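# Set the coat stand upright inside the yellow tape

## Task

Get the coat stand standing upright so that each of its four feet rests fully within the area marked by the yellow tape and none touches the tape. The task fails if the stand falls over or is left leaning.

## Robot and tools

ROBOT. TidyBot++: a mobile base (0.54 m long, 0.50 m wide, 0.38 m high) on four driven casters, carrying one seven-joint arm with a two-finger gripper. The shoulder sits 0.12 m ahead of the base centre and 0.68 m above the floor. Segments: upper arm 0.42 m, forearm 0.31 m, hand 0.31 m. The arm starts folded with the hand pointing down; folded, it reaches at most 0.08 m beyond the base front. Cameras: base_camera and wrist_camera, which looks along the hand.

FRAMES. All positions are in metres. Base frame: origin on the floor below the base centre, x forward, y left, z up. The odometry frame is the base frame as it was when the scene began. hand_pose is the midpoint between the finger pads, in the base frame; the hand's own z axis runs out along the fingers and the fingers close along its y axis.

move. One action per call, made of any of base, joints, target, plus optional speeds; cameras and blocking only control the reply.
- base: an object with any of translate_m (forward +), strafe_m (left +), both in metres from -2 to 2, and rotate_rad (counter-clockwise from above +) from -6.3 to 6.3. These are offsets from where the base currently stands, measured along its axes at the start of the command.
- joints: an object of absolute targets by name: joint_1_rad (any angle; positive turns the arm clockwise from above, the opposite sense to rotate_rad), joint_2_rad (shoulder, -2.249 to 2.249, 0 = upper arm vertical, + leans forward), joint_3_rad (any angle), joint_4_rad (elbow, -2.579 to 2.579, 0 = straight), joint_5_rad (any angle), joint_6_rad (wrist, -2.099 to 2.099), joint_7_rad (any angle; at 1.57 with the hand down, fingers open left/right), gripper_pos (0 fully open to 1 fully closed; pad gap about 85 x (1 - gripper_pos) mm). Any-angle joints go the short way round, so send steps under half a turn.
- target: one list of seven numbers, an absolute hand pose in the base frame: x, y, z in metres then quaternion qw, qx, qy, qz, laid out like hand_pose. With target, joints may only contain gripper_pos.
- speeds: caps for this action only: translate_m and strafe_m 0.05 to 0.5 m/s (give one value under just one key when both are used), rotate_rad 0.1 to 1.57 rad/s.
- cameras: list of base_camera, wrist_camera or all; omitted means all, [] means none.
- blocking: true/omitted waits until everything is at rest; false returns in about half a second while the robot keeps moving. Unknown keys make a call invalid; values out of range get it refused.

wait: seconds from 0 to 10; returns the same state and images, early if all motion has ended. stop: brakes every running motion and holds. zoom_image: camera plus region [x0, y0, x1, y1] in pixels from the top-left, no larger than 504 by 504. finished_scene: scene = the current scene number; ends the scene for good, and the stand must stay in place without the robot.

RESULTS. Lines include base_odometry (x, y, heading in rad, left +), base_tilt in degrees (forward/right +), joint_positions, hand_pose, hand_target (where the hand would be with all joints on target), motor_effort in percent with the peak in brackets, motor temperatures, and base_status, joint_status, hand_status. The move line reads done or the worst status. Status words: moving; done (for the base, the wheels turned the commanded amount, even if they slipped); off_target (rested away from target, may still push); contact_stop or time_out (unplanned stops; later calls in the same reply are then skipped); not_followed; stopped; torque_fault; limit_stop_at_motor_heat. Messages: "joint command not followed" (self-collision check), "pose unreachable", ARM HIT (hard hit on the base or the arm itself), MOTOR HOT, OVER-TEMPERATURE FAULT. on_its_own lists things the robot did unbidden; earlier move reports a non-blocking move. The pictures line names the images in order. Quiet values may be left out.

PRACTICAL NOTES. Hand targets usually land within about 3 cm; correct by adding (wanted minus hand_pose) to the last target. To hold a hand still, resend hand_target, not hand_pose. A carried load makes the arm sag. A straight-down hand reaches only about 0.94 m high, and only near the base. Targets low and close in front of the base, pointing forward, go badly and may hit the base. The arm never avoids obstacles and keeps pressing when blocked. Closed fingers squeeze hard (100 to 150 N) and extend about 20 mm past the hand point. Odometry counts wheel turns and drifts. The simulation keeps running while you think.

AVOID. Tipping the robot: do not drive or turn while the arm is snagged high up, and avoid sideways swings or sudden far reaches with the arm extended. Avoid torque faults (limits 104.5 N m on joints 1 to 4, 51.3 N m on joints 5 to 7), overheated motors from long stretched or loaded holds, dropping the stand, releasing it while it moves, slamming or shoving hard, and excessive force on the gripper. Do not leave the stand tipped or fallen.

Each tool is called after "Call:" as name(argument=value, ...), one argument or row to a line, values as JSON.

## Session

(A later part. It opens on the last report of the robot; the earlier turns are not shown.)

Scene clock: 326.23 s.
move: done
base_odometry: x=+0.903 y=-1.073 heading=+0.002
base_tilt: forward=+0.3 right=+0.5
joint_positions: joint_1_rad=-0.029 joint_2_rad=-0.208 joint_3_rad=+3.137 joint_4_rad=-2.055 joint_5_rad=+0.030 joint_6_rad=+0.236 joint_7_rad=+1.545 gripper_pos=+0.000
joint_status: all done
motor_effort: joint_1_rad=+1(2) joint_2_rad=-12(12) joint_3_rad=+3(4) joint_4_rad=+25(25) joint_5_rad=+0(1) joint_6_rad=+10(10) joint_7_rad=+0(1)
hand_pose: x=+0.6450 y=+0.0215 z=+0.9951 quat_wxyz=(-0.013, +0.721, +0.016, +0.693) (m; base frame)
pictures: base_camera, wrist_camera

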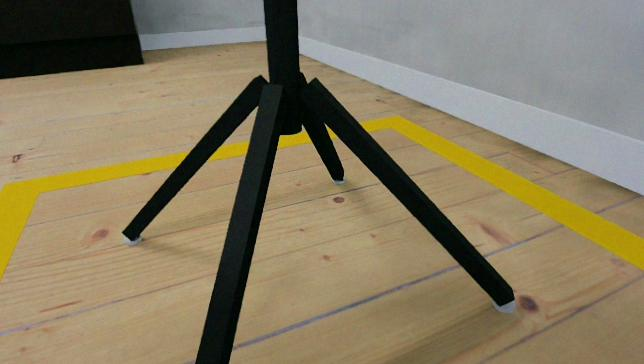

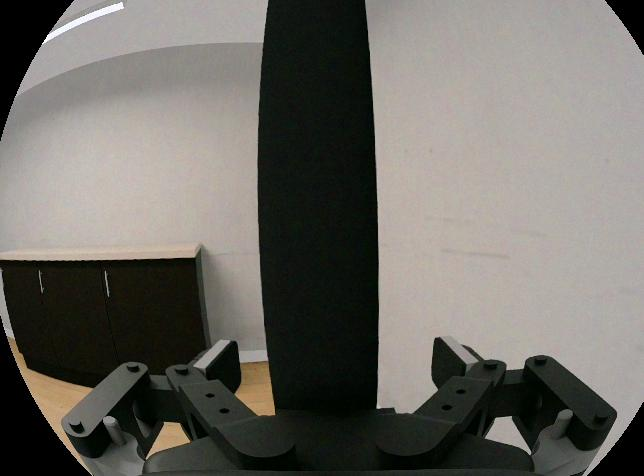

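Call:
move(
  base={"translate_m": -0.15},
  speeds={"translate_m": 0.15},
)

Call:
move(
  base={"translate_m": -0.4},
  speeds={"translate_m": 0.4},
)

Scene clock: 332.00 s.
move: done
base_status: done
motor_effort: joint_1_rad=-2(2) joint_2_rad=-15(18) joint_3_rad=+0(3) joint_4_rad=+22(23) joint_5_rad=+0(1) joint_6_rad=+8(9) joint_7_rad=+0(1)

Scene clock: 334.17 s.
move: done
base_odometry: x=+0.353 y=-1.075 heading=+0.002
base_tilt: forward=+0.3 right=+0.5
base_status: done
joint_positions: joint_1_rad=-0.029 joint_2_rad=-0.200 joint_3_rad=+3.140 joint_4_rad=-2.053 joint_5_rad=+0.030 joint_6_rad=+0.237 joint_7_rad=+1.545 gripper_pos=+0.000
motor_effort: joint_1_rad=-1(2) joint_2_rad=-15(18) joint_3_rad=+0(2) joint_4_rad=+22(23) joint_5_rad=+0(2) joint_6_rad=+8(9) joint_7_rad=+1(1)
hand_pose: x=+0.6478 y=+0.0198 z=+0.9929 quat_wxyz=(-0.012, +0.723, +0.015, +0.691) (m; base frame)
pictures: base_camera, wrist_camera

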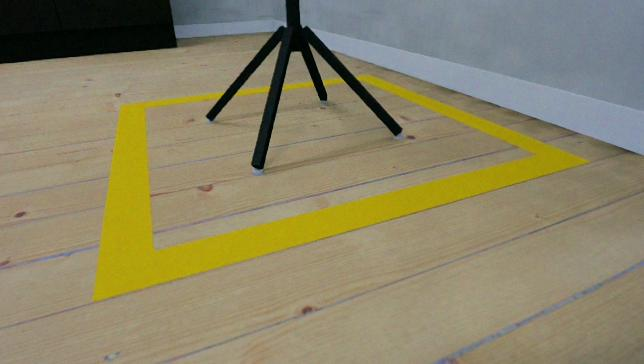

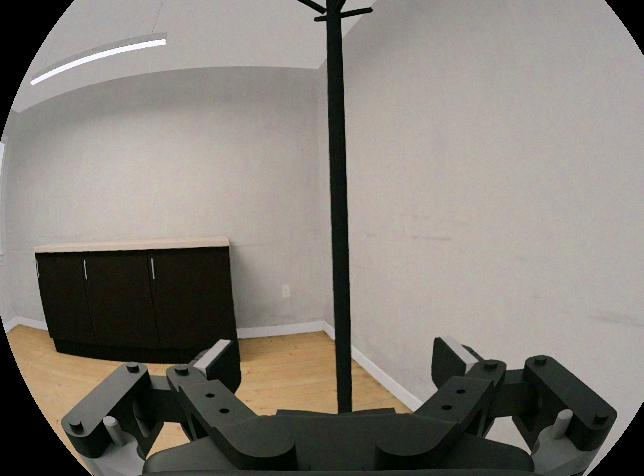

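Call:
finished_scene(
  scene=1,
)

The scene is finished: the task was done.


## Next scene

The same job, from a new start.

Call:
move(
  joints={"joint_1_rad": -0.02, "joint_2_rad": -0.2, "joint_4_rad": -2.1, "joint_6_rad": 0.33},
)

Scene clock: 2.13 s.
Motor temperatures (°C): [32 34 29 32 36 39 32]
move: done
base_odometry: x=+0.000 y=+0.000 heading=+0.000
base_tilt: forward=+0.3 right=+0.5
joint_positions: joint_1_rad=-0.032 joint_2_rad=-0.223 joint_3_rad=+3.166 joint_4_rad=-2.105 joint_5_rad=-0.039 joint_6_rad=+0.296 joint_7_rad=+1.539 gripper_pos=+0.000
joint_status: all done
motor_effort: joint_1_rad=-1(2) joint_2_rad=-14(15) joint_3_rad=+0(1) joint_4_rad=+22(22) joint_5_rad=-1(1) joint_6_rad=+8(9) joint_7_rad=+0(1)
hand_pose: x=+0.6368 y=+0.0004 z=+0.9915 quat_wxyz=(-0.025, +0.712, -0.027, +0.701) (m; base frame)
pictures: base_camera, wrist_camera
Images, in order (width x height): base_camera 644x364, wrist_camera 644x476.

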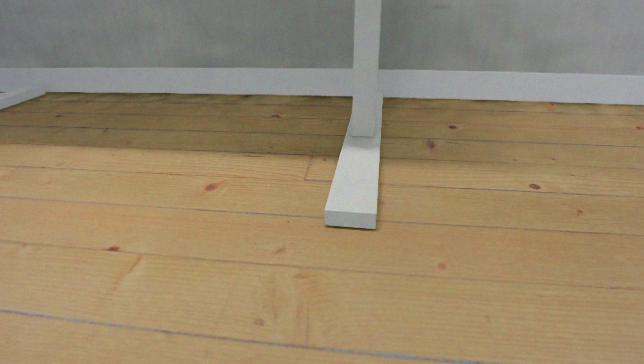

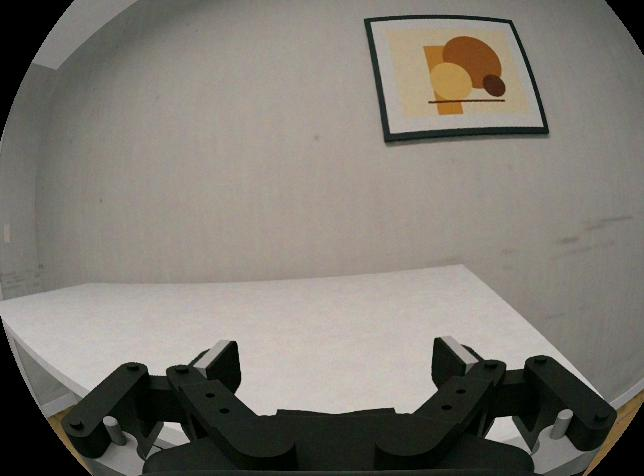

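Call:
move(
  joints={"joint_1_rad": 1.3},
  cameras=["wrist_camera"],
)

Call:
move(
  joints={"joint_1_rad": 2.7},
  cameras=["wrist_camera"],
)

Scene clock: 11.57 s.
move: done
joint_status: all done
motor_effort: joint_1_rad=-1(3) joint_2_rad=-14(15) joint_3_rad=+0(2) joint_4_rad=+22(23) joint_5_rad=+0(1) joint_6_rad=+9(9) joint_7_rad=+0(1)
pictures: wrist_camera

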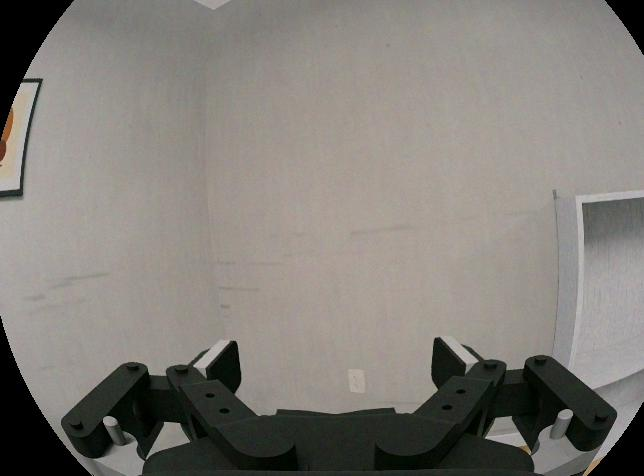

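Scene clock: 14.20 s.
move: done
base_odometry: x=+0.000 y=+0.000 heading=+0.000
base_tilt: forward=+0.3 right=+0.5
joint_positions: joint_1_rad=+2.678 joint_2_rad=-0.220 joint_3_rad=+3.166 joint_4_rad=-2.105 joint_5_rad=-0.039 joint_6_rad=+0.300 joint_7_rad=+1.539 gripper_pos=+0.000
joint_status: all done
motor_effort: joint_1_rad=+0(4) joint_2_rad=-14(15) joint_3_rad=+0(2) joint_4_rad=+22(22) joint_5_rad=+0(1) joint_6_rad=+8(9) joint_7_rad=+0(1)
hand_pose: x=-0.3519 y=-0.2174 z=+0.9912 quat_wxyz=(+0.680, +0.126, -0.701, +0.175) (m; base frame)
pictures: wrist_camera

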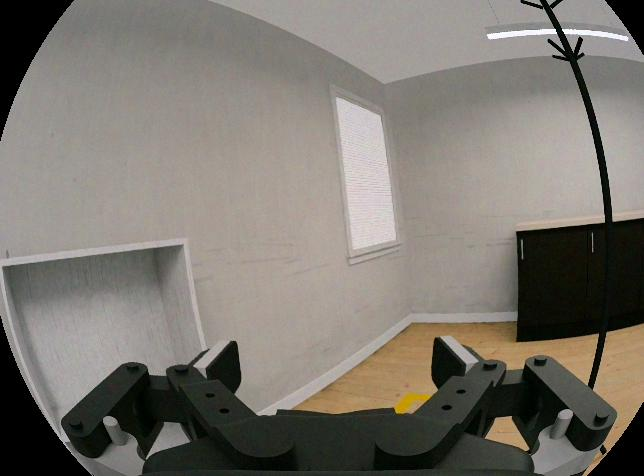

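Call:
move(
  joints={"joint_1_rad": 3.3, "joint_6_rad": -0.25},
  cameras=["wrist_camera"],
)

Scene clock: 24.20 s.
move: done
base_odometry: x=+0.000 y=+0.000 heading=+0.000
base_tilt: forward=+0.3 right=+0.5
joint_positions: joint_1_rad=+3.277 joint_2_rad=-0.220 joint_3_rad=+3.166 joint_4_rad=-2.105 joint_5_rad=-0.039 joint_6_rad=-0.208 joint_7_rad=+1.539 gripper_pos=+0.000
joint_status: all done
motor_effort: joint_1_rad=-1(3) joint_2_rad=-13(15) joint_3_rad=+1(2) joint_4_rad=+21(22) joint_5_rad=+0(1) joint_6_rad=+7(9) joint_7_rad=+0(1)
hand_pose: x=-0.3527 y=+0.0730 z=+0.8404 quat_wxyz=(+0.500, -0.098, -0.860, -0.017) (m; base frame)
pictures: wrist_camera

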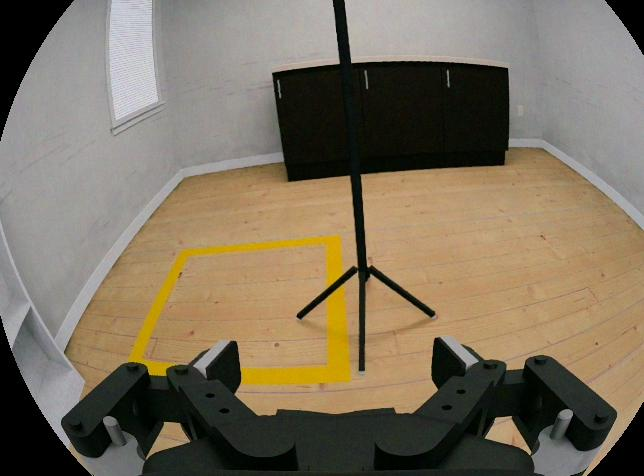

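Call:
move(
  base={"rotate_rad": -1.7},
  speeds={"rotate_rad": 1.3},
  joints={"joint_1_rad": 1.6},
  cameras=["base_camera"],
)

Call:
move(
  base={"rotate_rad": -1.65},
  speeds={"rotate_rad": 1.3},
  joints={"joint_1_rad": 0.0, "joint_6_rad": 0.3},
)

Scene clock: 46.67 s.
move: done
base_status: done
joint_status: all done
motor_effort: joint_1_rad=+0(3) joint_2_rad=-14(15) joint_3_rad=+1(2) joint_4_rad=+21(22) joint_5_rad=+0(1) joint_6_rad=+7(8) joint_7_rad=+0(1)
pictures: base_camera

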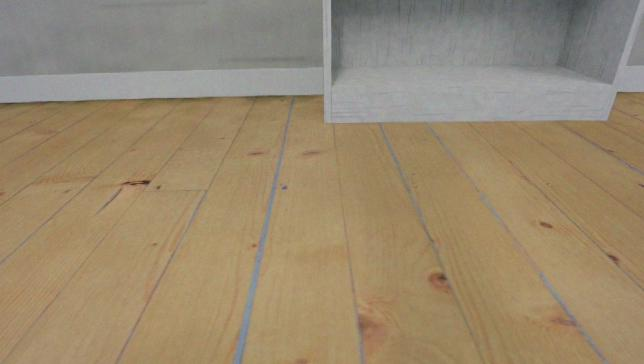

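Scene clock: 49.47 s.
move: done
base_odometry: x=+0.000 y=+0.000 heading=+2.935
base_tilt: forward=+0.3 right=+0.5
base_status: done
joint_positions: joint_1_rad=+0.022 joint_2_rad=-0.219 joint_3_rad=+3.166 joint_4_rad=-2.105 joint_5_rad=-0.039 joint_6_rad=+0.267 joint_7_rad=+1.539 gripper_pos=+0.000
joint_status: all done
motor_effort: joint_1_rad=-1(3) joint_2_rad=-14(15) joint_3_rad=+0(2) joint_4_rad=+22(22) joint_5_rad=+1(1) joint_6_rad=+8(9) joint_7_rad=+0(1)
hand_pose: x=+0.6372 y=-0.0271 z=+0.9800 quat_wxyz=(-0.006, +0.723, -0.047, +0.690) (m; base frame)
pictures: base_camera, wrist_camera

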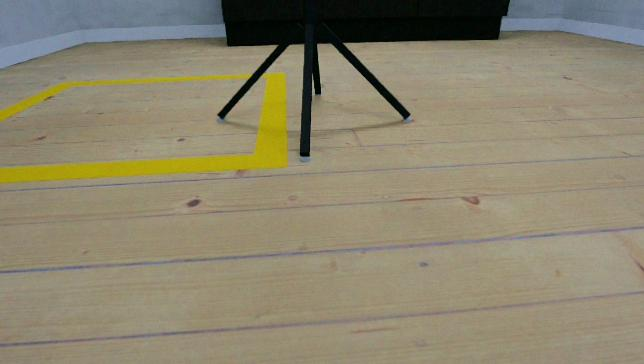

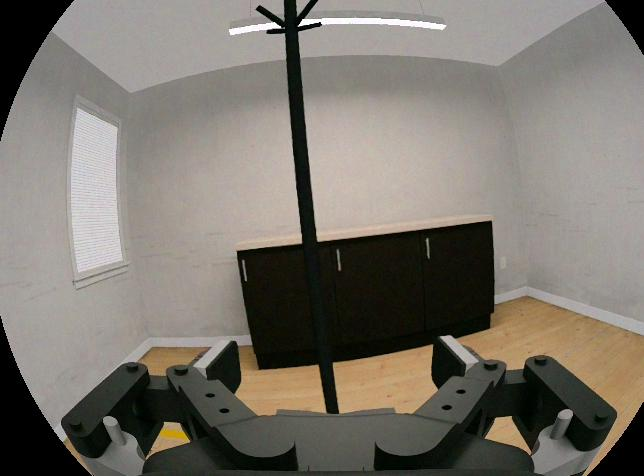

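Call:
move(
  base={"translate_m": 0.42},
  joints={"joint_1_rad": 0.0, "joint_2_rad": -0.2, "joint_3_rad": 3.13, "joint_4_rad": -2.1, "joint_5_rad": 0.04, "joint_6_rad": 0.33, "joint_7_rad": 1.56},
)

Scene clock: 74.53 s.
move: done
base_odometry: x=-0.411 y=+0.086 heading=+2.934
base_tilt: forward=+0.3 right=+0.5
base_status: done
joint_positions: joint_1_rad=+0.017 joint_2_rad=-0.205 joint_3_rad=+3.136 joint_4_rad=-2.104 joint_5_rad=+0.015 joint_6_rad=+0.302 joint_7_rad=+1.539 gripper_pos=+0.000
joint_status: all done
motor_effort: joint_1_rad=-2(4) joint_2_rad=-15(17) joint_3_rad=+1(2) joint_4_rad=+22(24) joint_5_rad=-1(1) joint_6_rad=+8(9) joint_7_rad=+0(1)
hand_pose: x=+0.6420 y=-0.0027 z=+0.9844 quat_wxyz=(-0.003, +0.716, -0.008, +0.698) (m; base frame)
pictures: base_camera, wrist_camera

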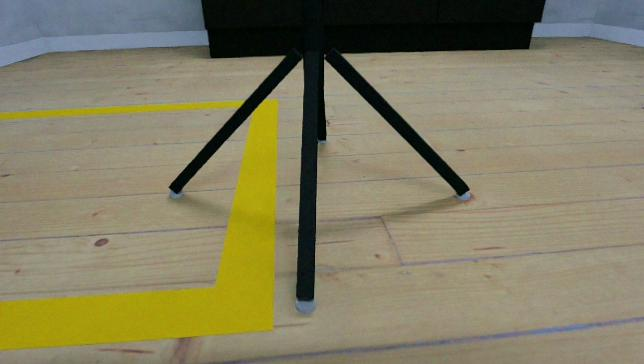

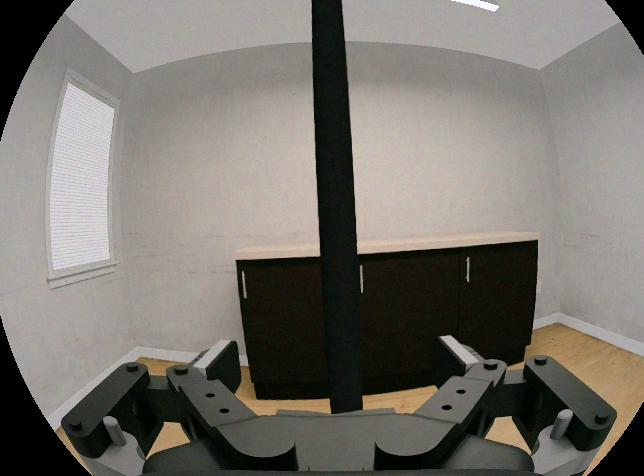

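Call:
move(
  base={"translate_m": 0.1, "strafe_m": -0.006},
  joints={"joint_7_rad": 1.6},
)

Scene clock: 87.73 s.
move: done
base_odometry: x=-0.508 y=+0.113 heading=+2.935
base_tilt: forward=+0.4 right=+0.5
base_status: done
joint_positions: joint_1_rad=+0.017 joint_2_rad=-0.200 joint_3_rad=+3.136 joint_4_rad=-2.104 joint_5_rad=+0.015 joint_6_rad=+0.303 joint_7_rad=+1.575 gripper_pos=+0.000
joint_status: all done
motor_effort: joint_1_rad=+0(2) joint_2_rad=-15(18) joint_3_rad=+0(2) joint_4_rad=+22(23) joint_5_rad=+0(1) joint_6_rad=+8(9) joint_7_rad=+0(0)
hand_pose: x=+0.6437 y=-0.0027 z=+0.9817 quat_wxyz=(+0.009, +0.718, +0.005, +0.696) (m; base frame)
pictures: base_camera, wrist_camera

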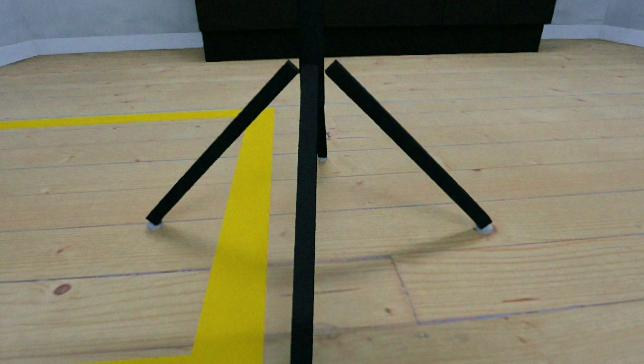

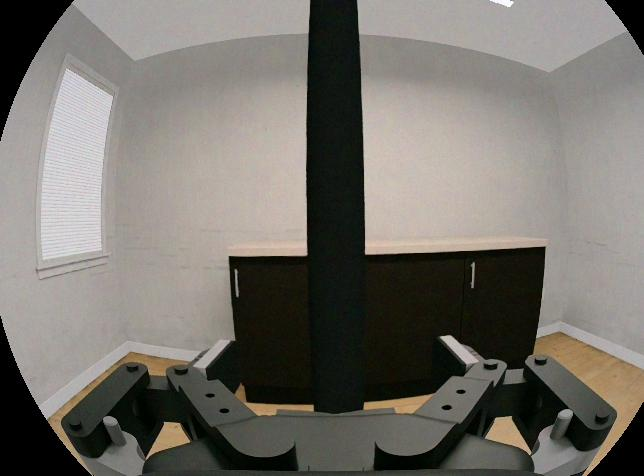

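Call:
move(
  base={"translate_m": 0.08},
  speeds={"translate_m": 0.15},
  cameras=["wrist_camera"],
)

Call:
move(
  joints={"gripper_pos": 0.54},
)

Scene clock: 93.50 s.
move: done
base_status: done
motor_effort: joint_1_rad=-1(3) joint_2_rad=-15(18) joint_3_rad=+1(2) joint_4_rad=+22(23) joint_5_rad=+0(1) joint_6_rad=+8(9) joint_7_rad=+0(1)
pictures: wrist_camera

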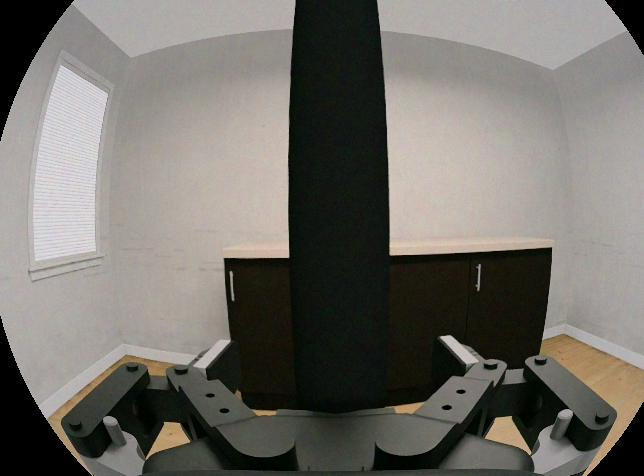

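Scene clock: 94.33 s.
move: done
base_odometry: x=-0.587 y=+0.129 heading=+2.934
base_tilt: forward=+0.3 right=+0.4
joint_positions: joint_1_rad=+0.017 joint_2_rad=-0.199 joint_3_rad=+3.135 joint_4_rad=-2.104 joint_5_rad=+0.015 joint_6_rad=+0.303 joint_7_rad=+1.575 gripper_pos=+0.540
joint_status: all done
motor_effort: joint_1_rad=+0(2) joint_2_rad=-15(15) joint_3_rad=+1(1) joint_4_rad=+22(22) joint_5_rad=+0(1) joint_6_rad=+9(9) joint_7_rad=+0(1)
hand_pose: x=+0.6439 y=-0.0026 z=+0.9816 quat_wxyz=(+0.009, +0.718, +0.005, +0.696) (m; base frame)
pictures: base_camera, wrist_camera

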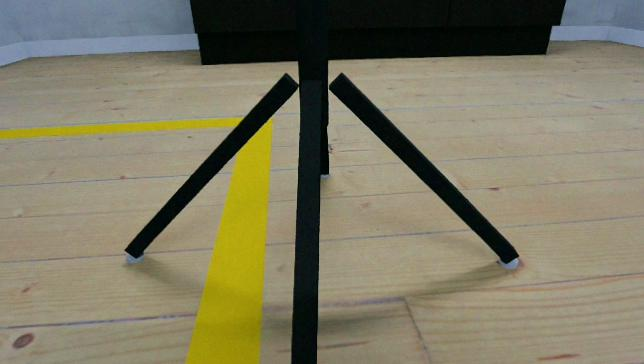

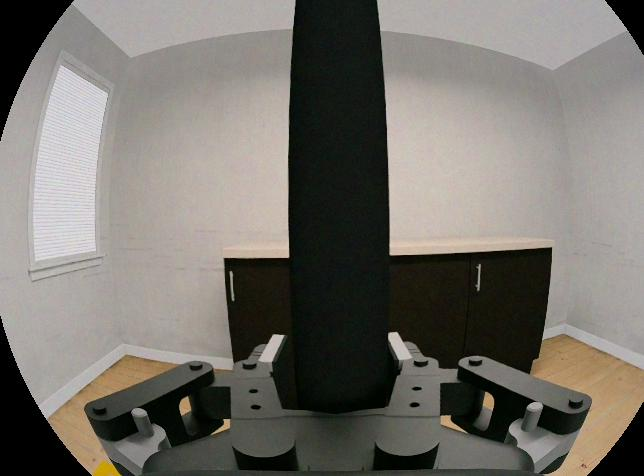

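Call:
move(
  joints={"gripper_pos": 1.0},
)

Scene clock: 99.77 s.
move: off_target
base_odometry: x=-0.587 y=+0.129 heading=+2.934
base_tilt: forward=+0.3 right=+0.5
joint_positions: joint_1_rad=+0.017 joint_2_rad=-0.199 joint_3_rad=+3.139 joint_4_rad=-2.104 joint_5_rad=+0.015 joint_6_rad=+0.303 joint_7_rad=+1.575 gripper_pos=+0.682
joint_status: gripper_pos off_target (ended at +0.682, target +1.000)
motor_effort: joint_1_rad=-3(7) joint_2_rad=-13(15) joint_3_rad=+0(6) joint_4_rad=+25(25) joint_5_rad=+0(2) joint_6_rad=+9(10) joint_7_rad=+0(1)
hand_pose: x=+0.6437 y=-0.0045 z=+0.9816 quat_wxyz=(+0.010, +0.718, +0.003, +0.696) (m; base frame)
pictures: base_camera, wrist_camera

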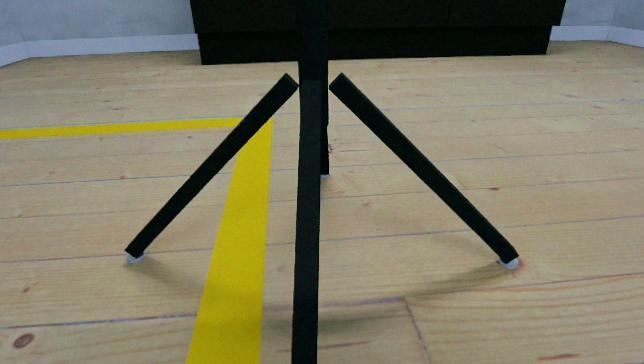

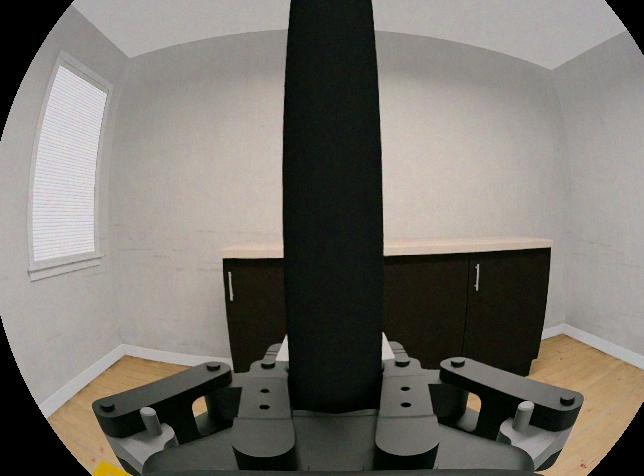

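Call:
move(
  joints={"joint_2_rad": -0.335, "joint_4_rad": -1.96, "joint_6_rad": 0.418},
  cameras=["base_camera"],
)

Call:
move(
  joints={"joint_2_rad": -0.37, "joint_4_rad": -1.92, "joint_6_rad": 0.43},
  cameras=["base_camera"],
)

Scene clock: 116.70 s.
move: off_target
joint_status: joint_2_rad off_target (ended at -0.201, target -0.335); joint_4_rad off_target (ended at -2.100, target -1.960); joint_6_rad off_target (ended at +0.303, target +0.418)
motor_effort: joint_1_rad=+0(3) joint_2_rad=-35(35) joint_3_rad=+1(1) joint_4_rad=+47(47) joint_5_rad=-1(1) joint_6_rad=+28(29) joint_7_rad=+0(1)
pictures: base_camera

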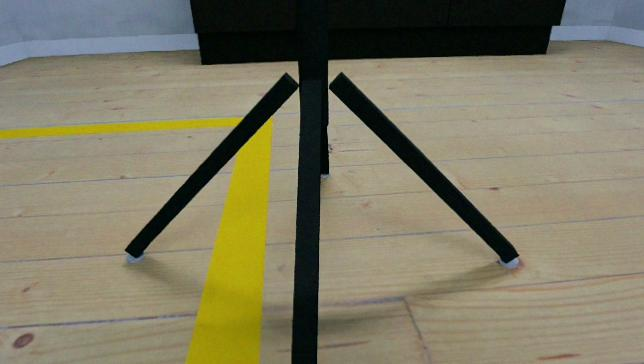

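Scene clock: 117.47 s.
move: off_target
base_odometry: x=-0.587 y=+0.129 heading=+2.935
base_tilt: forward=+0.4 right=+0.5
joint_positions: joint_1_rad=+0.017 joint_2_rad=-0.201 joint_3_rad=+3.138 joint_4_rad=-2.086 joint_5_rad=+0.015 joint_6_rad=+0.297 joint_7_rad=+1.575 gripper_pos=+0.682
joint_status: joint_2_rad off_target (ended at -0.201, target -0.370); joint_4_rad off_target (ended at -2.086, target -1.920); joint_6_rad off_target (ended at +0.297, target +0.430)
motor_effort: joint_1_rad=+0(2) joint_2_rad=-41(42) joint_3_rad=+1(1) joint_4_rad=+52(54) joint_5_rad=+0(1) joint_6_rad=+33(34) joint_7_rad=-1(1)
hand_pose: x=+0.6452 y=-0.0042 z=+0.9917 quat_wxyz=(+0.010, +0.713, +0.004, +0.701) (m; base frame)
pictures: base_camera

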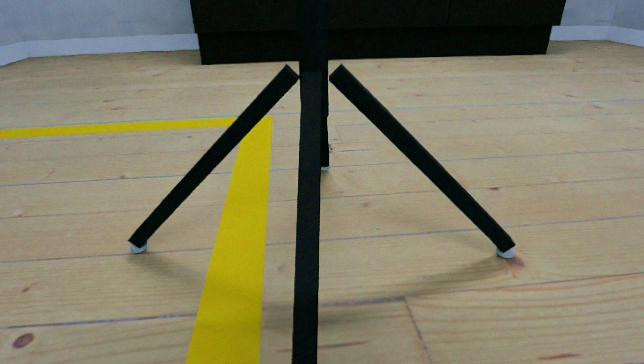

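Call:
move(
  joints={"joint_2_rad": -0.39, "joint_4_rad": -1.86, "joint_6_rad": 0.345},
  cameras=["base_camera"],
)

Scene clock: 122.33 s.
move: off_target
base_odometry: x=-0.587 y=+0.129 heading=+2.935
base_tilt: forward=+0.4 right=+0.5
joint_positions: joint_1_rad=+0.017 joint_2_rad=-0.211 joint_3_rad=+3.138 joint_4_rad=-2.019 joint_5_rad=+0.015 joint_6_rad=+0.229 joint_7_rad=+1.575 gripper_pos=+0.682
joint_status: joint_2_rad off_target (ended at -0.211, target -0.390); joint_4_rad off_target (ended at -2.019, target -1.860); joint_6_rad off_target (ended at +0.229, target +0.345)
motor_effort: joint_1_rad=-1(2) joint_2_rad=-41(43) joint_3_rad=+0(1) joint_4_rad=+53(54) joint_5_rad=+0(1) joint_6_rad=+33(34) joint_7_rad=+0(1)
hand_pose: x=+0.6477 y=-0.0045 z=+1.0164 quat_wxyz=(+0.010, +0.710, +0.003, +0.704) (m; base frame)
pictures: base_camera

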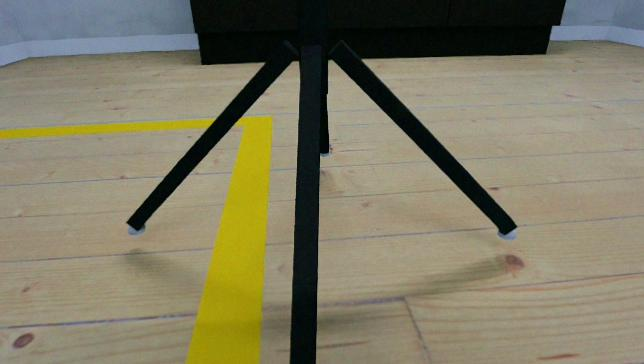

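Call:
move(
  base={"strafe_m": 0.5, "translate_m": 0.12},
  speeds={"strafe_m": 0.22},
)

Scene clock: 130.33 s.
move: done
base_odometry: x=-0.807 y=-0.336 heading=+2.934
base_tilt: forward=+0.4 right=+0.5
base_status: done
joint_positions: joint_1_rad=+0.005 joint_2_rad=-0.212 joint_3_rad=+3.126 joint_4_rad=-2.019 joint_5_rad=+0.018 joint_6_rad=+0.229 joint_7_rad=+1.576 gripper_pos=+0.682
motor_effort: joint_1_rad=-1(5) joint_2_rad=-41(43) joint_3_rad=+1(4) joint_4_rad=+53(54) joint_5_rad=-2(2) joint_6_rad=+33(34) joint_7_rad=-1(2)
hand_pose: x=+0.6472 y=+0.0091 z=+1.0169 quat_wxyz=(+0.004, +0.710, +0.015, +0.704) (m; base frame)
pictures: base_camera, wrist_camera

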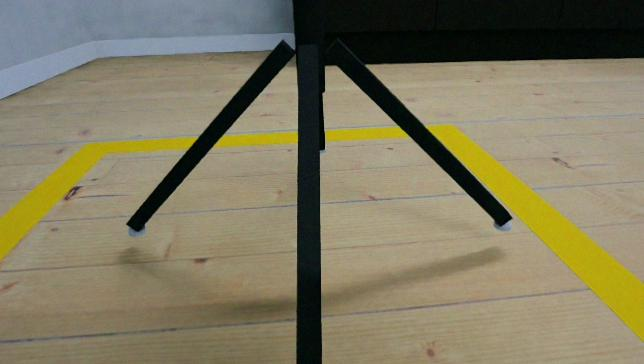

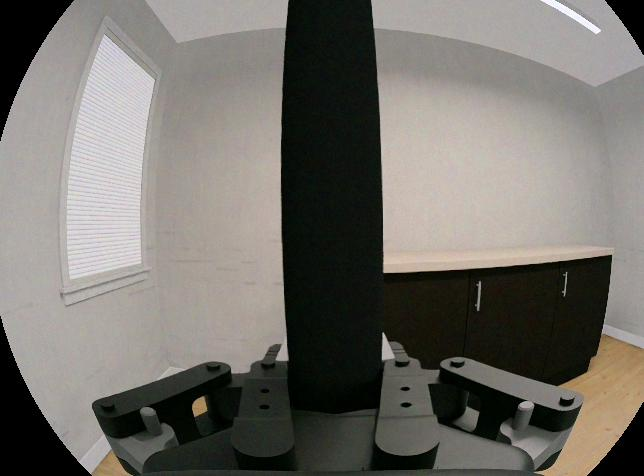

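Call:
move(
  base={"strafe_m": 0.022, "translate_m": 0.042},
  speeds={"translate_m": 0.1},
  cameras=["base_camera"],
)

Call:
move(
  joints={"joint_2_rad": -0.382, "joint_4_rad": -1.885, "joint_6_rad": 0.38},
  cameras=[],
)

Call:
move(
  joints={"joint_2_rad": -0.373, "joint_4_rad": -1.91, "joint_6_rad": 0.412},
  cameras=["base_camera"],
)

Scene clock: 147.83 s.
move: done
base_status: done
motor_effort: joint_1_rad=-1(3) joint_2_rad=-40(45) joint_3_rad=+1(3) joint_4_rad=+52(56) joint_5_rad=-1(2) joint_6_rad=+32(34) joint_7_rad=+0(1)
pictures: base_camera

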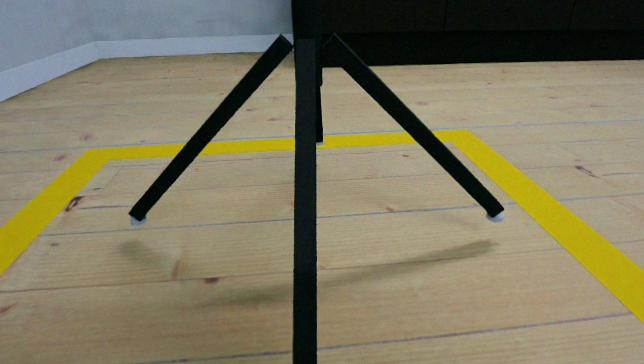

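Scene clock: 148.43 s.
move: off_target
joint_status: joint_2_rad off_target (ended at -0.219, target -0.382); joint_4_rad off_target (ended at -2.028, target -1.885); joint_6_rad off_target (ended at +0.236, target +0.380)
motor_effort: joint_1_rad=+0(2) joint_2_rad=-41(42) joint_3_rad=+1(1) joint_4_rad=+54(54) joint_5_rad=+0(2) joint_6_rad=+34(34) joint_7_rad=+1(1)
pictures: none

Scene clock: 149.10 s.
move: off_target
base_odometry: x=-0.853 y=-0.349 heading=+2.935
base_tilt: forward=+0.4 right=+0.4
joint_positions: joint_1_rad=+0.005 joint_2_rad=-0.219 joint_3_rad=+3.128 joint_4_rad=-2.050 joint_5_rad=+0.018 joint_6_rad=+0.253 joint_7_rad=+1.577 gripper_pos=+0.691
joint_status: joint_2_rad off_target (ended at -0.219, target -0.373); joint_4_rad off_target (ended at -2.050, target -1.910); joint_6_rad off_target (ended at +0.253, target +0.412)
motor_effort: joint_1_rad=-1(2) joint_2_rad=-41(42) joint_3_rad=+1(1) joint_4_rad=+53(55) joint_5_rad=+0(1) joint_6_rad=+32(34) joint_7_rad=-1(1)
hand_pose: x=+0.6423 y=+0.0081 z=+1.0099 quat_wxyz=(+0.005, +0.709, +0.014, +0.705) (m; base frame)
pictures: base_camera

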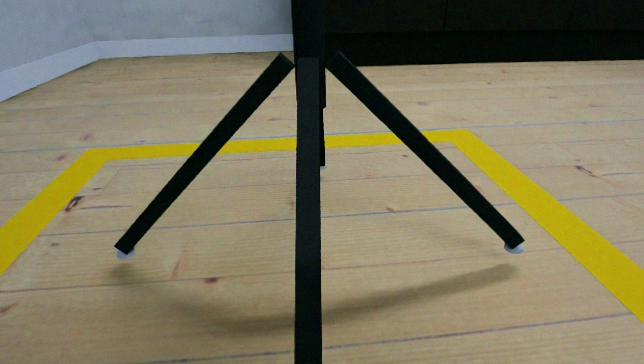

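Call:
move(
  joints={"joint_2_rad": -0.361, "joint_4_rad": -1.945, "joint_6_rad": 0.458},
  cameras=["base_camera"],
)

Scene clock: 166.13 s.
move: off_target
base_odometry: x=-0.853 y=-0.349 heading=+2.935
base_tilt: forward=+0.4 right=+0.4
joint_positions: joint_1_rad=+0.005 joint_2_rad=-0.219 joint_3_rad=+3.128 joint_4_rad=-2.083 joint_5_rad=+0.018 joint_6_rad=+0.293 joint_7_rad=+1.577 gripper_pos=+0.691
joint_status: joint_2_rad off_target (ended at -0.219, target -0.361); joint_4_rad off_target (ended at -2.083, target -1.945); joint_6_rad off_target (ended at +0.293, target +0.458)
motor_effort: joint_1_rad=-1(2) joint_2_rad=-40(42) joint_3_rad=+1(1) joint_4_rad=+53(54) joint_5_rad=+0(1) joint_6_rad=+33(33) joint_7_rad=+0(1)
hand_pose: x=+0.6395 y=+0.0083 z=+1.0018 quat_wxyz=(+0.004, +0.707, +0.014, +0.707) (m; base frame)
pictures: base_camera

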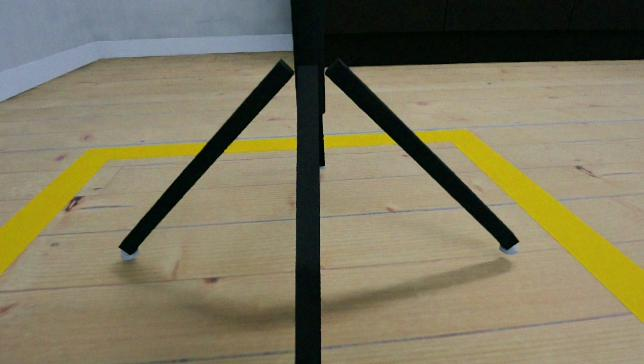

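Call:
move(
  joints={"joint_2_rad": -0.345, "joint_4_rad": -1.975, "joint_6_rad": 0.475},
  cameras=["base_camera"],
)

Scene clock: 172.37 s.
move: off_target
base_odometry: x=-0.853 y=-0.349 heading=+2.935
base_tilt: forward=+0.4 right=+0.5
joint_positions: joint_1_rad=+0.005 joint_2_rad=-0.217 joint_3_rad=+3.128 joint_4_rad=-2.110 joint_5_rad=+0.018 joint_6_rad=+0.311 joint_7_rad=+1.577 gripper_pos=+0.691
joint_status: joint_2_rad off_target (ended at -0.217, target -0.345); joint_4_rad off_target (ended at -2.110, target -1.975); joint_6_rad off_target (ended at +0.311, target +0.475)
motor_effort: joint_1_rad=-1(2) joint_2_rad=-40(41) joint_3_rad=+1(1) joint_4_rad=+52(53) joint_5_rad=+1(1) joint_6_rad=+32(33) joint_7_rad=+0(1)
hand_pose: x=+0.6377 y=+0.0083 z=+0.9892 quat_wxyz=(+0.004, +0.711, +0.014, +0.703) (m; base frame)
pictures: base_camera

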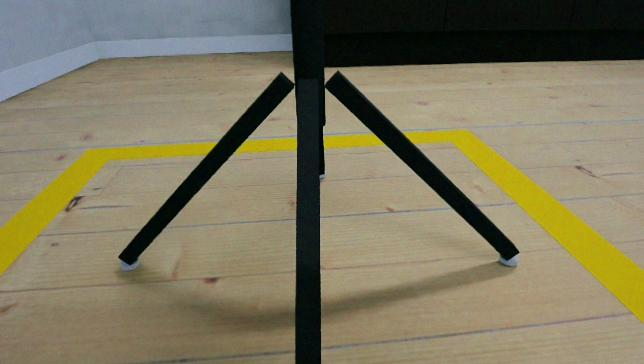

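Call:
move(
  joints={"joint_2_rad": -0.33, "joint_4_rad": -1.99, "joint_6_rad": 0.475},
  cameras=["base_camera"],
)

Call:
move(
  joints={"joint_2_rad": -0.31, "joint_4_rad": -2.01, "joint_6_rad": 0.46},
  cameras=["base_camera"],
)

Scene clock: 180.27 s.
move: off_target
joint_status: joint_2_rad off_target (ended at -0.215, target -0.330); joint_4_rad off_target (ended at -2.112, target -1.990); joint_6_rad off_target (ended at +0.317, target +0.475)
motor_effort: joint_1_rad=-3(3) joint_2_rad=-38(40) joint_3_rad=+0(1) joint_4_rad=+50(52) joint_5_rad=+0(1) joint_6_rad=+31(32) joint_7_rad=+1(1)
pictures: base_camera

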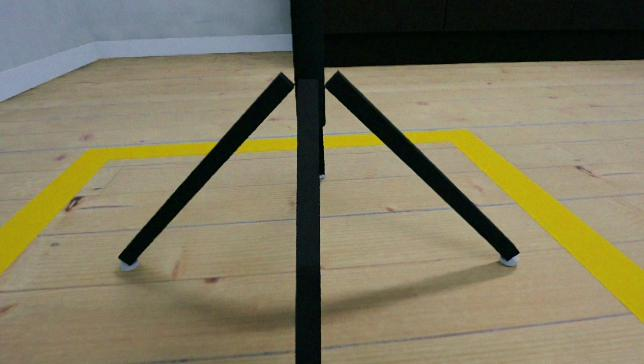

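Scene clock: 180.83 s.
move: off_target
base_odometry: x=-0.853 y=-0.349 heading=+2.935
base_tilt: forward=+0.4 right=+0.5
joint_positions: joint_1_rad=+0.005 joint_2_rad=-0.214 joint_3_rad=+3.128 joint_4_rad=-2.113 joint_5_rad=+0.018 joint_6_rad=+0.319 joint_7_rad=+1.577 gripper_pos=+0.691
joint_status: joint_2_rad off_target (ended at -0.214, target -0.310); joint_4_rad off_target (ended at -2.113, target -2.010); joint_6_rad off_target (ended at +0.319, target +0.460)
motor_effort: joint_1_rad=-3(3) joint_2_rad=-34(38) joint_3_rad=-1(1) joint_4_rad=+46(50) joint_5_rad=+1(1) joint_6_rad=+28(31) joint_7_rad=+0(1)
hand_pose: x=+0.6383 y=+0.0082 z=+0.9886 quat_wxyz=(+0.004, +0.710, +0.014, +0.704) (m; base frame)
pictures: base_camera

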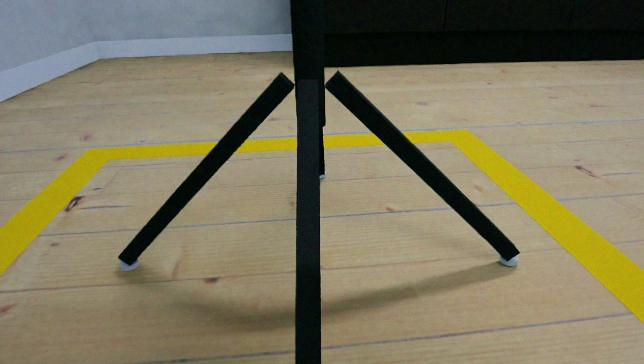

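Call:
move(
  joints={"joint_2_rad": -0.265, "joint_4_rad": -2.055, "joint_6_rad": 0.4},
  cameras=[],
)

Call:
move(
  joints={"joint_2_rad": -0.225, "joint_4_rad": -2.105, "joint_6_rad": 0.345},
)

Scene clock: 187.00 s.
move: off_target
joint_status: joint_2_rad off_target (ended at -0.211, target -0.265); joint_4_rad off_target (ended at -2.114, target -2.055); the others done
motor_effort: joint_1_rad=-3(5) joint_2_rad=-28(34) joint_3_rad=-2(3) joint_4_rad=+38(46) joint_5_rad=+2(3) joint_6_rad=+21(28) joint_7_rad=+2(3)
pictures: none

Scene clock: 187.73 s.
move: done
base_odometry: x=-0.853 y=-0.349 heading=+2.935
base_tilt: forward=+0.3 right=+0.5
joint_positions: joint_1_rad=+0.005 joint_2_rad=-0.211 joint_3_rad=+3.139 joint_4_rad=-2.116 joint_5_rad=+0.018 joint_6_rad=+0.319 joint_7_rad=+1.577 gripper_pos=+0.691
joint_status: all done
motor_effort: joint_1_rad=-2(5) joint_2_rad=-17(28) joint_3_rad=-1(4) joint_4_rad=+28(38) joint_5_rad=+2(3) joint_6_rad=+13(21) joint_7_rad=+3(3)
hand_pose: x=+0.6392 y=+0.0021 z=+0.9849 quat_wxyz=(+0.007, +0.713, +0.010, +0.701) (m; base frame)
pictures: base_camera, wrist_camera

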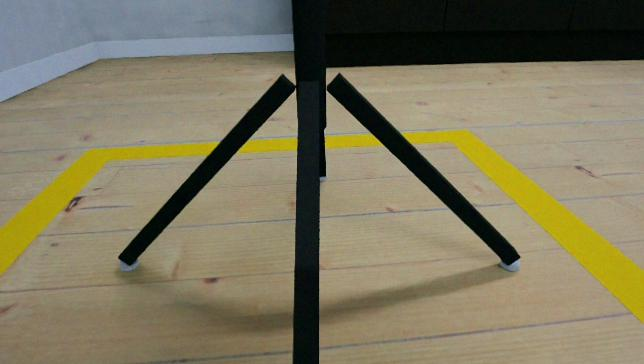

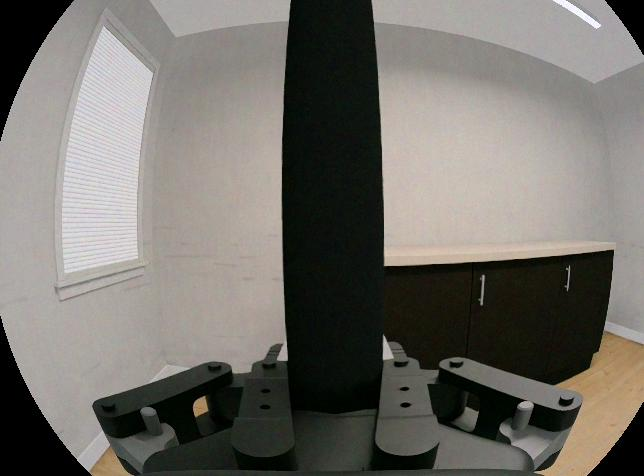

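Call:
move(
  joints={"gripper_pos": 0.6},
)

Call:
move(
  joints={"gripper_pos": 0.0},
)

Scene clock: 195.87 s.
move: done
joint_status: all done
motor_effort: joint_1_rad=-4(7) joint_2_rad=-14(19) joint_3_rad=-3(5) joint_4_rad=+22(28) joint_5_rad=+1(3) joint_6_rad=+8(13) joint_7_rad=+0(3)

Scene clock: 196.73 s.
move: done
base_odometry: x=-0.853 y=-0.349 heading=+2.935
base_tilt: forward=+0.3 right=+0.4
joint_positions: joint_1_rad=+0.006 joint_2_rad=-0.211 joint_3_rad=+3.137 joint_4_rad=-2.105 joint_5_rad=+0.018 joint_6_rad=+0.331 joint_7_rad=+1.577 gripper_pos=+0.000
joint_status: all done
motor_effort: joint_1_rad=+0(3) joint_2_rad=-15(15) joint_3_rad=+0(2) joint_4_rad=+22(22) joint_5_rad=-1(1) joint_6_rad=+8(9) joint_7_rad=+0(1)
hand_pose: x=+0.6402 y=+0.0029 z=+0.9956 quat_wxyz=(+0.007, +0.704, +0.010, +0.710) (m; base frame)
pictures: base_camera, wrist_camera

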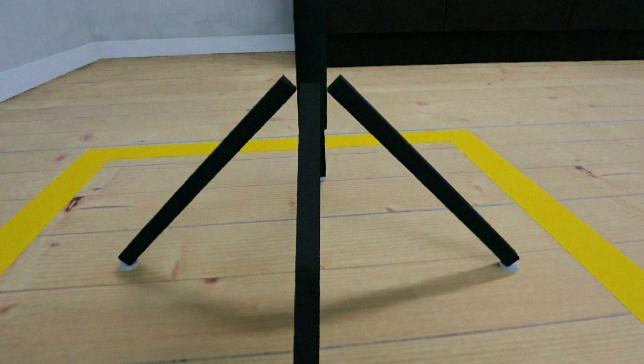

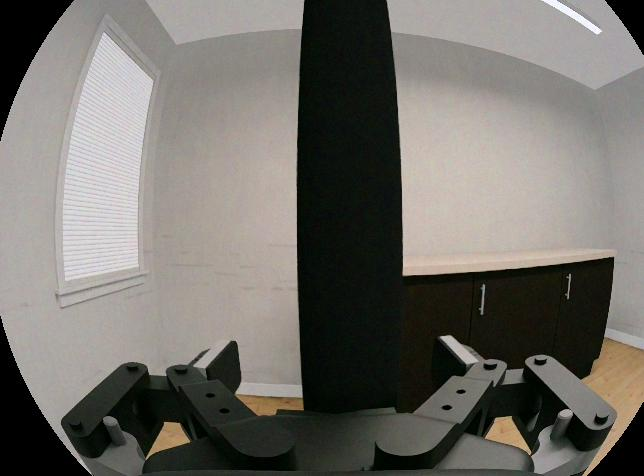

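Call:
move(
  base={"translate_m": -0.15},
  speeds={"translate_m": 0.15},
  cameras=[],
)

Call:
move(
  base={"translate_m": -0.35},
)

Scene clock: 205.50 s.
move: done
base_status: done
motor_effort: joint_1_rad=+0(2) joint_2_rad=-14(18) joint_3_rad=+1(2) joint_4_rad=+22(23) joint_5_rad=+0(1) joint_6_rad=+8(9) joint_7_rad=+0(1)
pictures: none

Scene clock: 207.50 s.
move: done
base_odometry: x=-0.363 y=-0.452 heading=+2.934
base_tilt: forward=+0.3 right=+0.5
base_status: done
joint_positions: joint_1_rad=+0.006 joint_2_rad=-0.217 joint_3_rad=+3.136 joint_4_rad=-2.105 joint_5_rad=+0.018 joint_6_rad=+0.331 joint_7_rad=+1.577 gripper_pos=+0.000
motor_effort: joint_1_rad=+0(2) joint_2_rad=-15(17) joint_3_rad=+1(2) joint_4_rad=+22(23) joint_5_rad=+0(1) joint_6_rad=+8(9) joint_7_rad=+0(1)
hand_pose: x=+0.6384 y=+0.0033 z=+0.9986 quat_wxyz=(+0.007, +0.702, +0.010, +0.712) (m; base frame)
pictures: base_camera, wrist_camera

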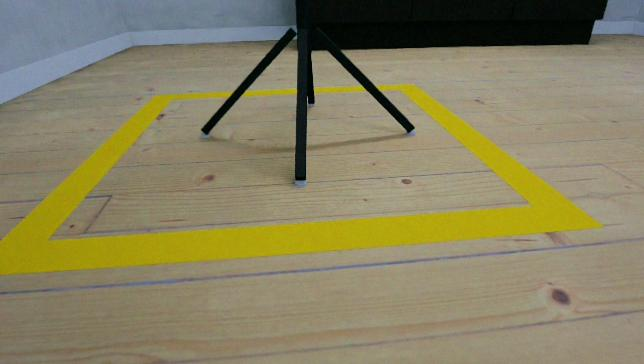

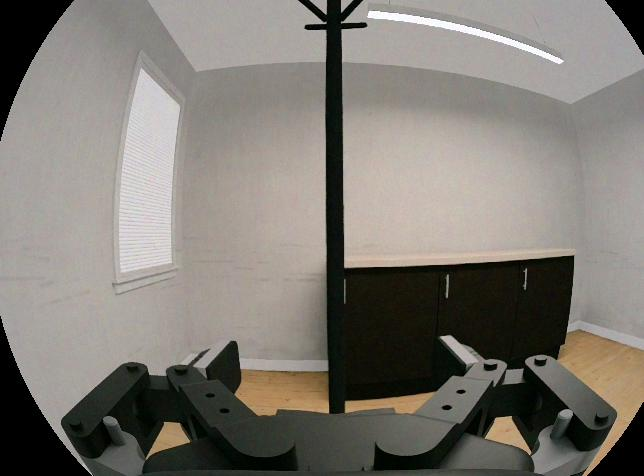

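Well centred and standing upright.

Call:
finished_scene(
  scene=2,
)

The scene is finished: the task was done.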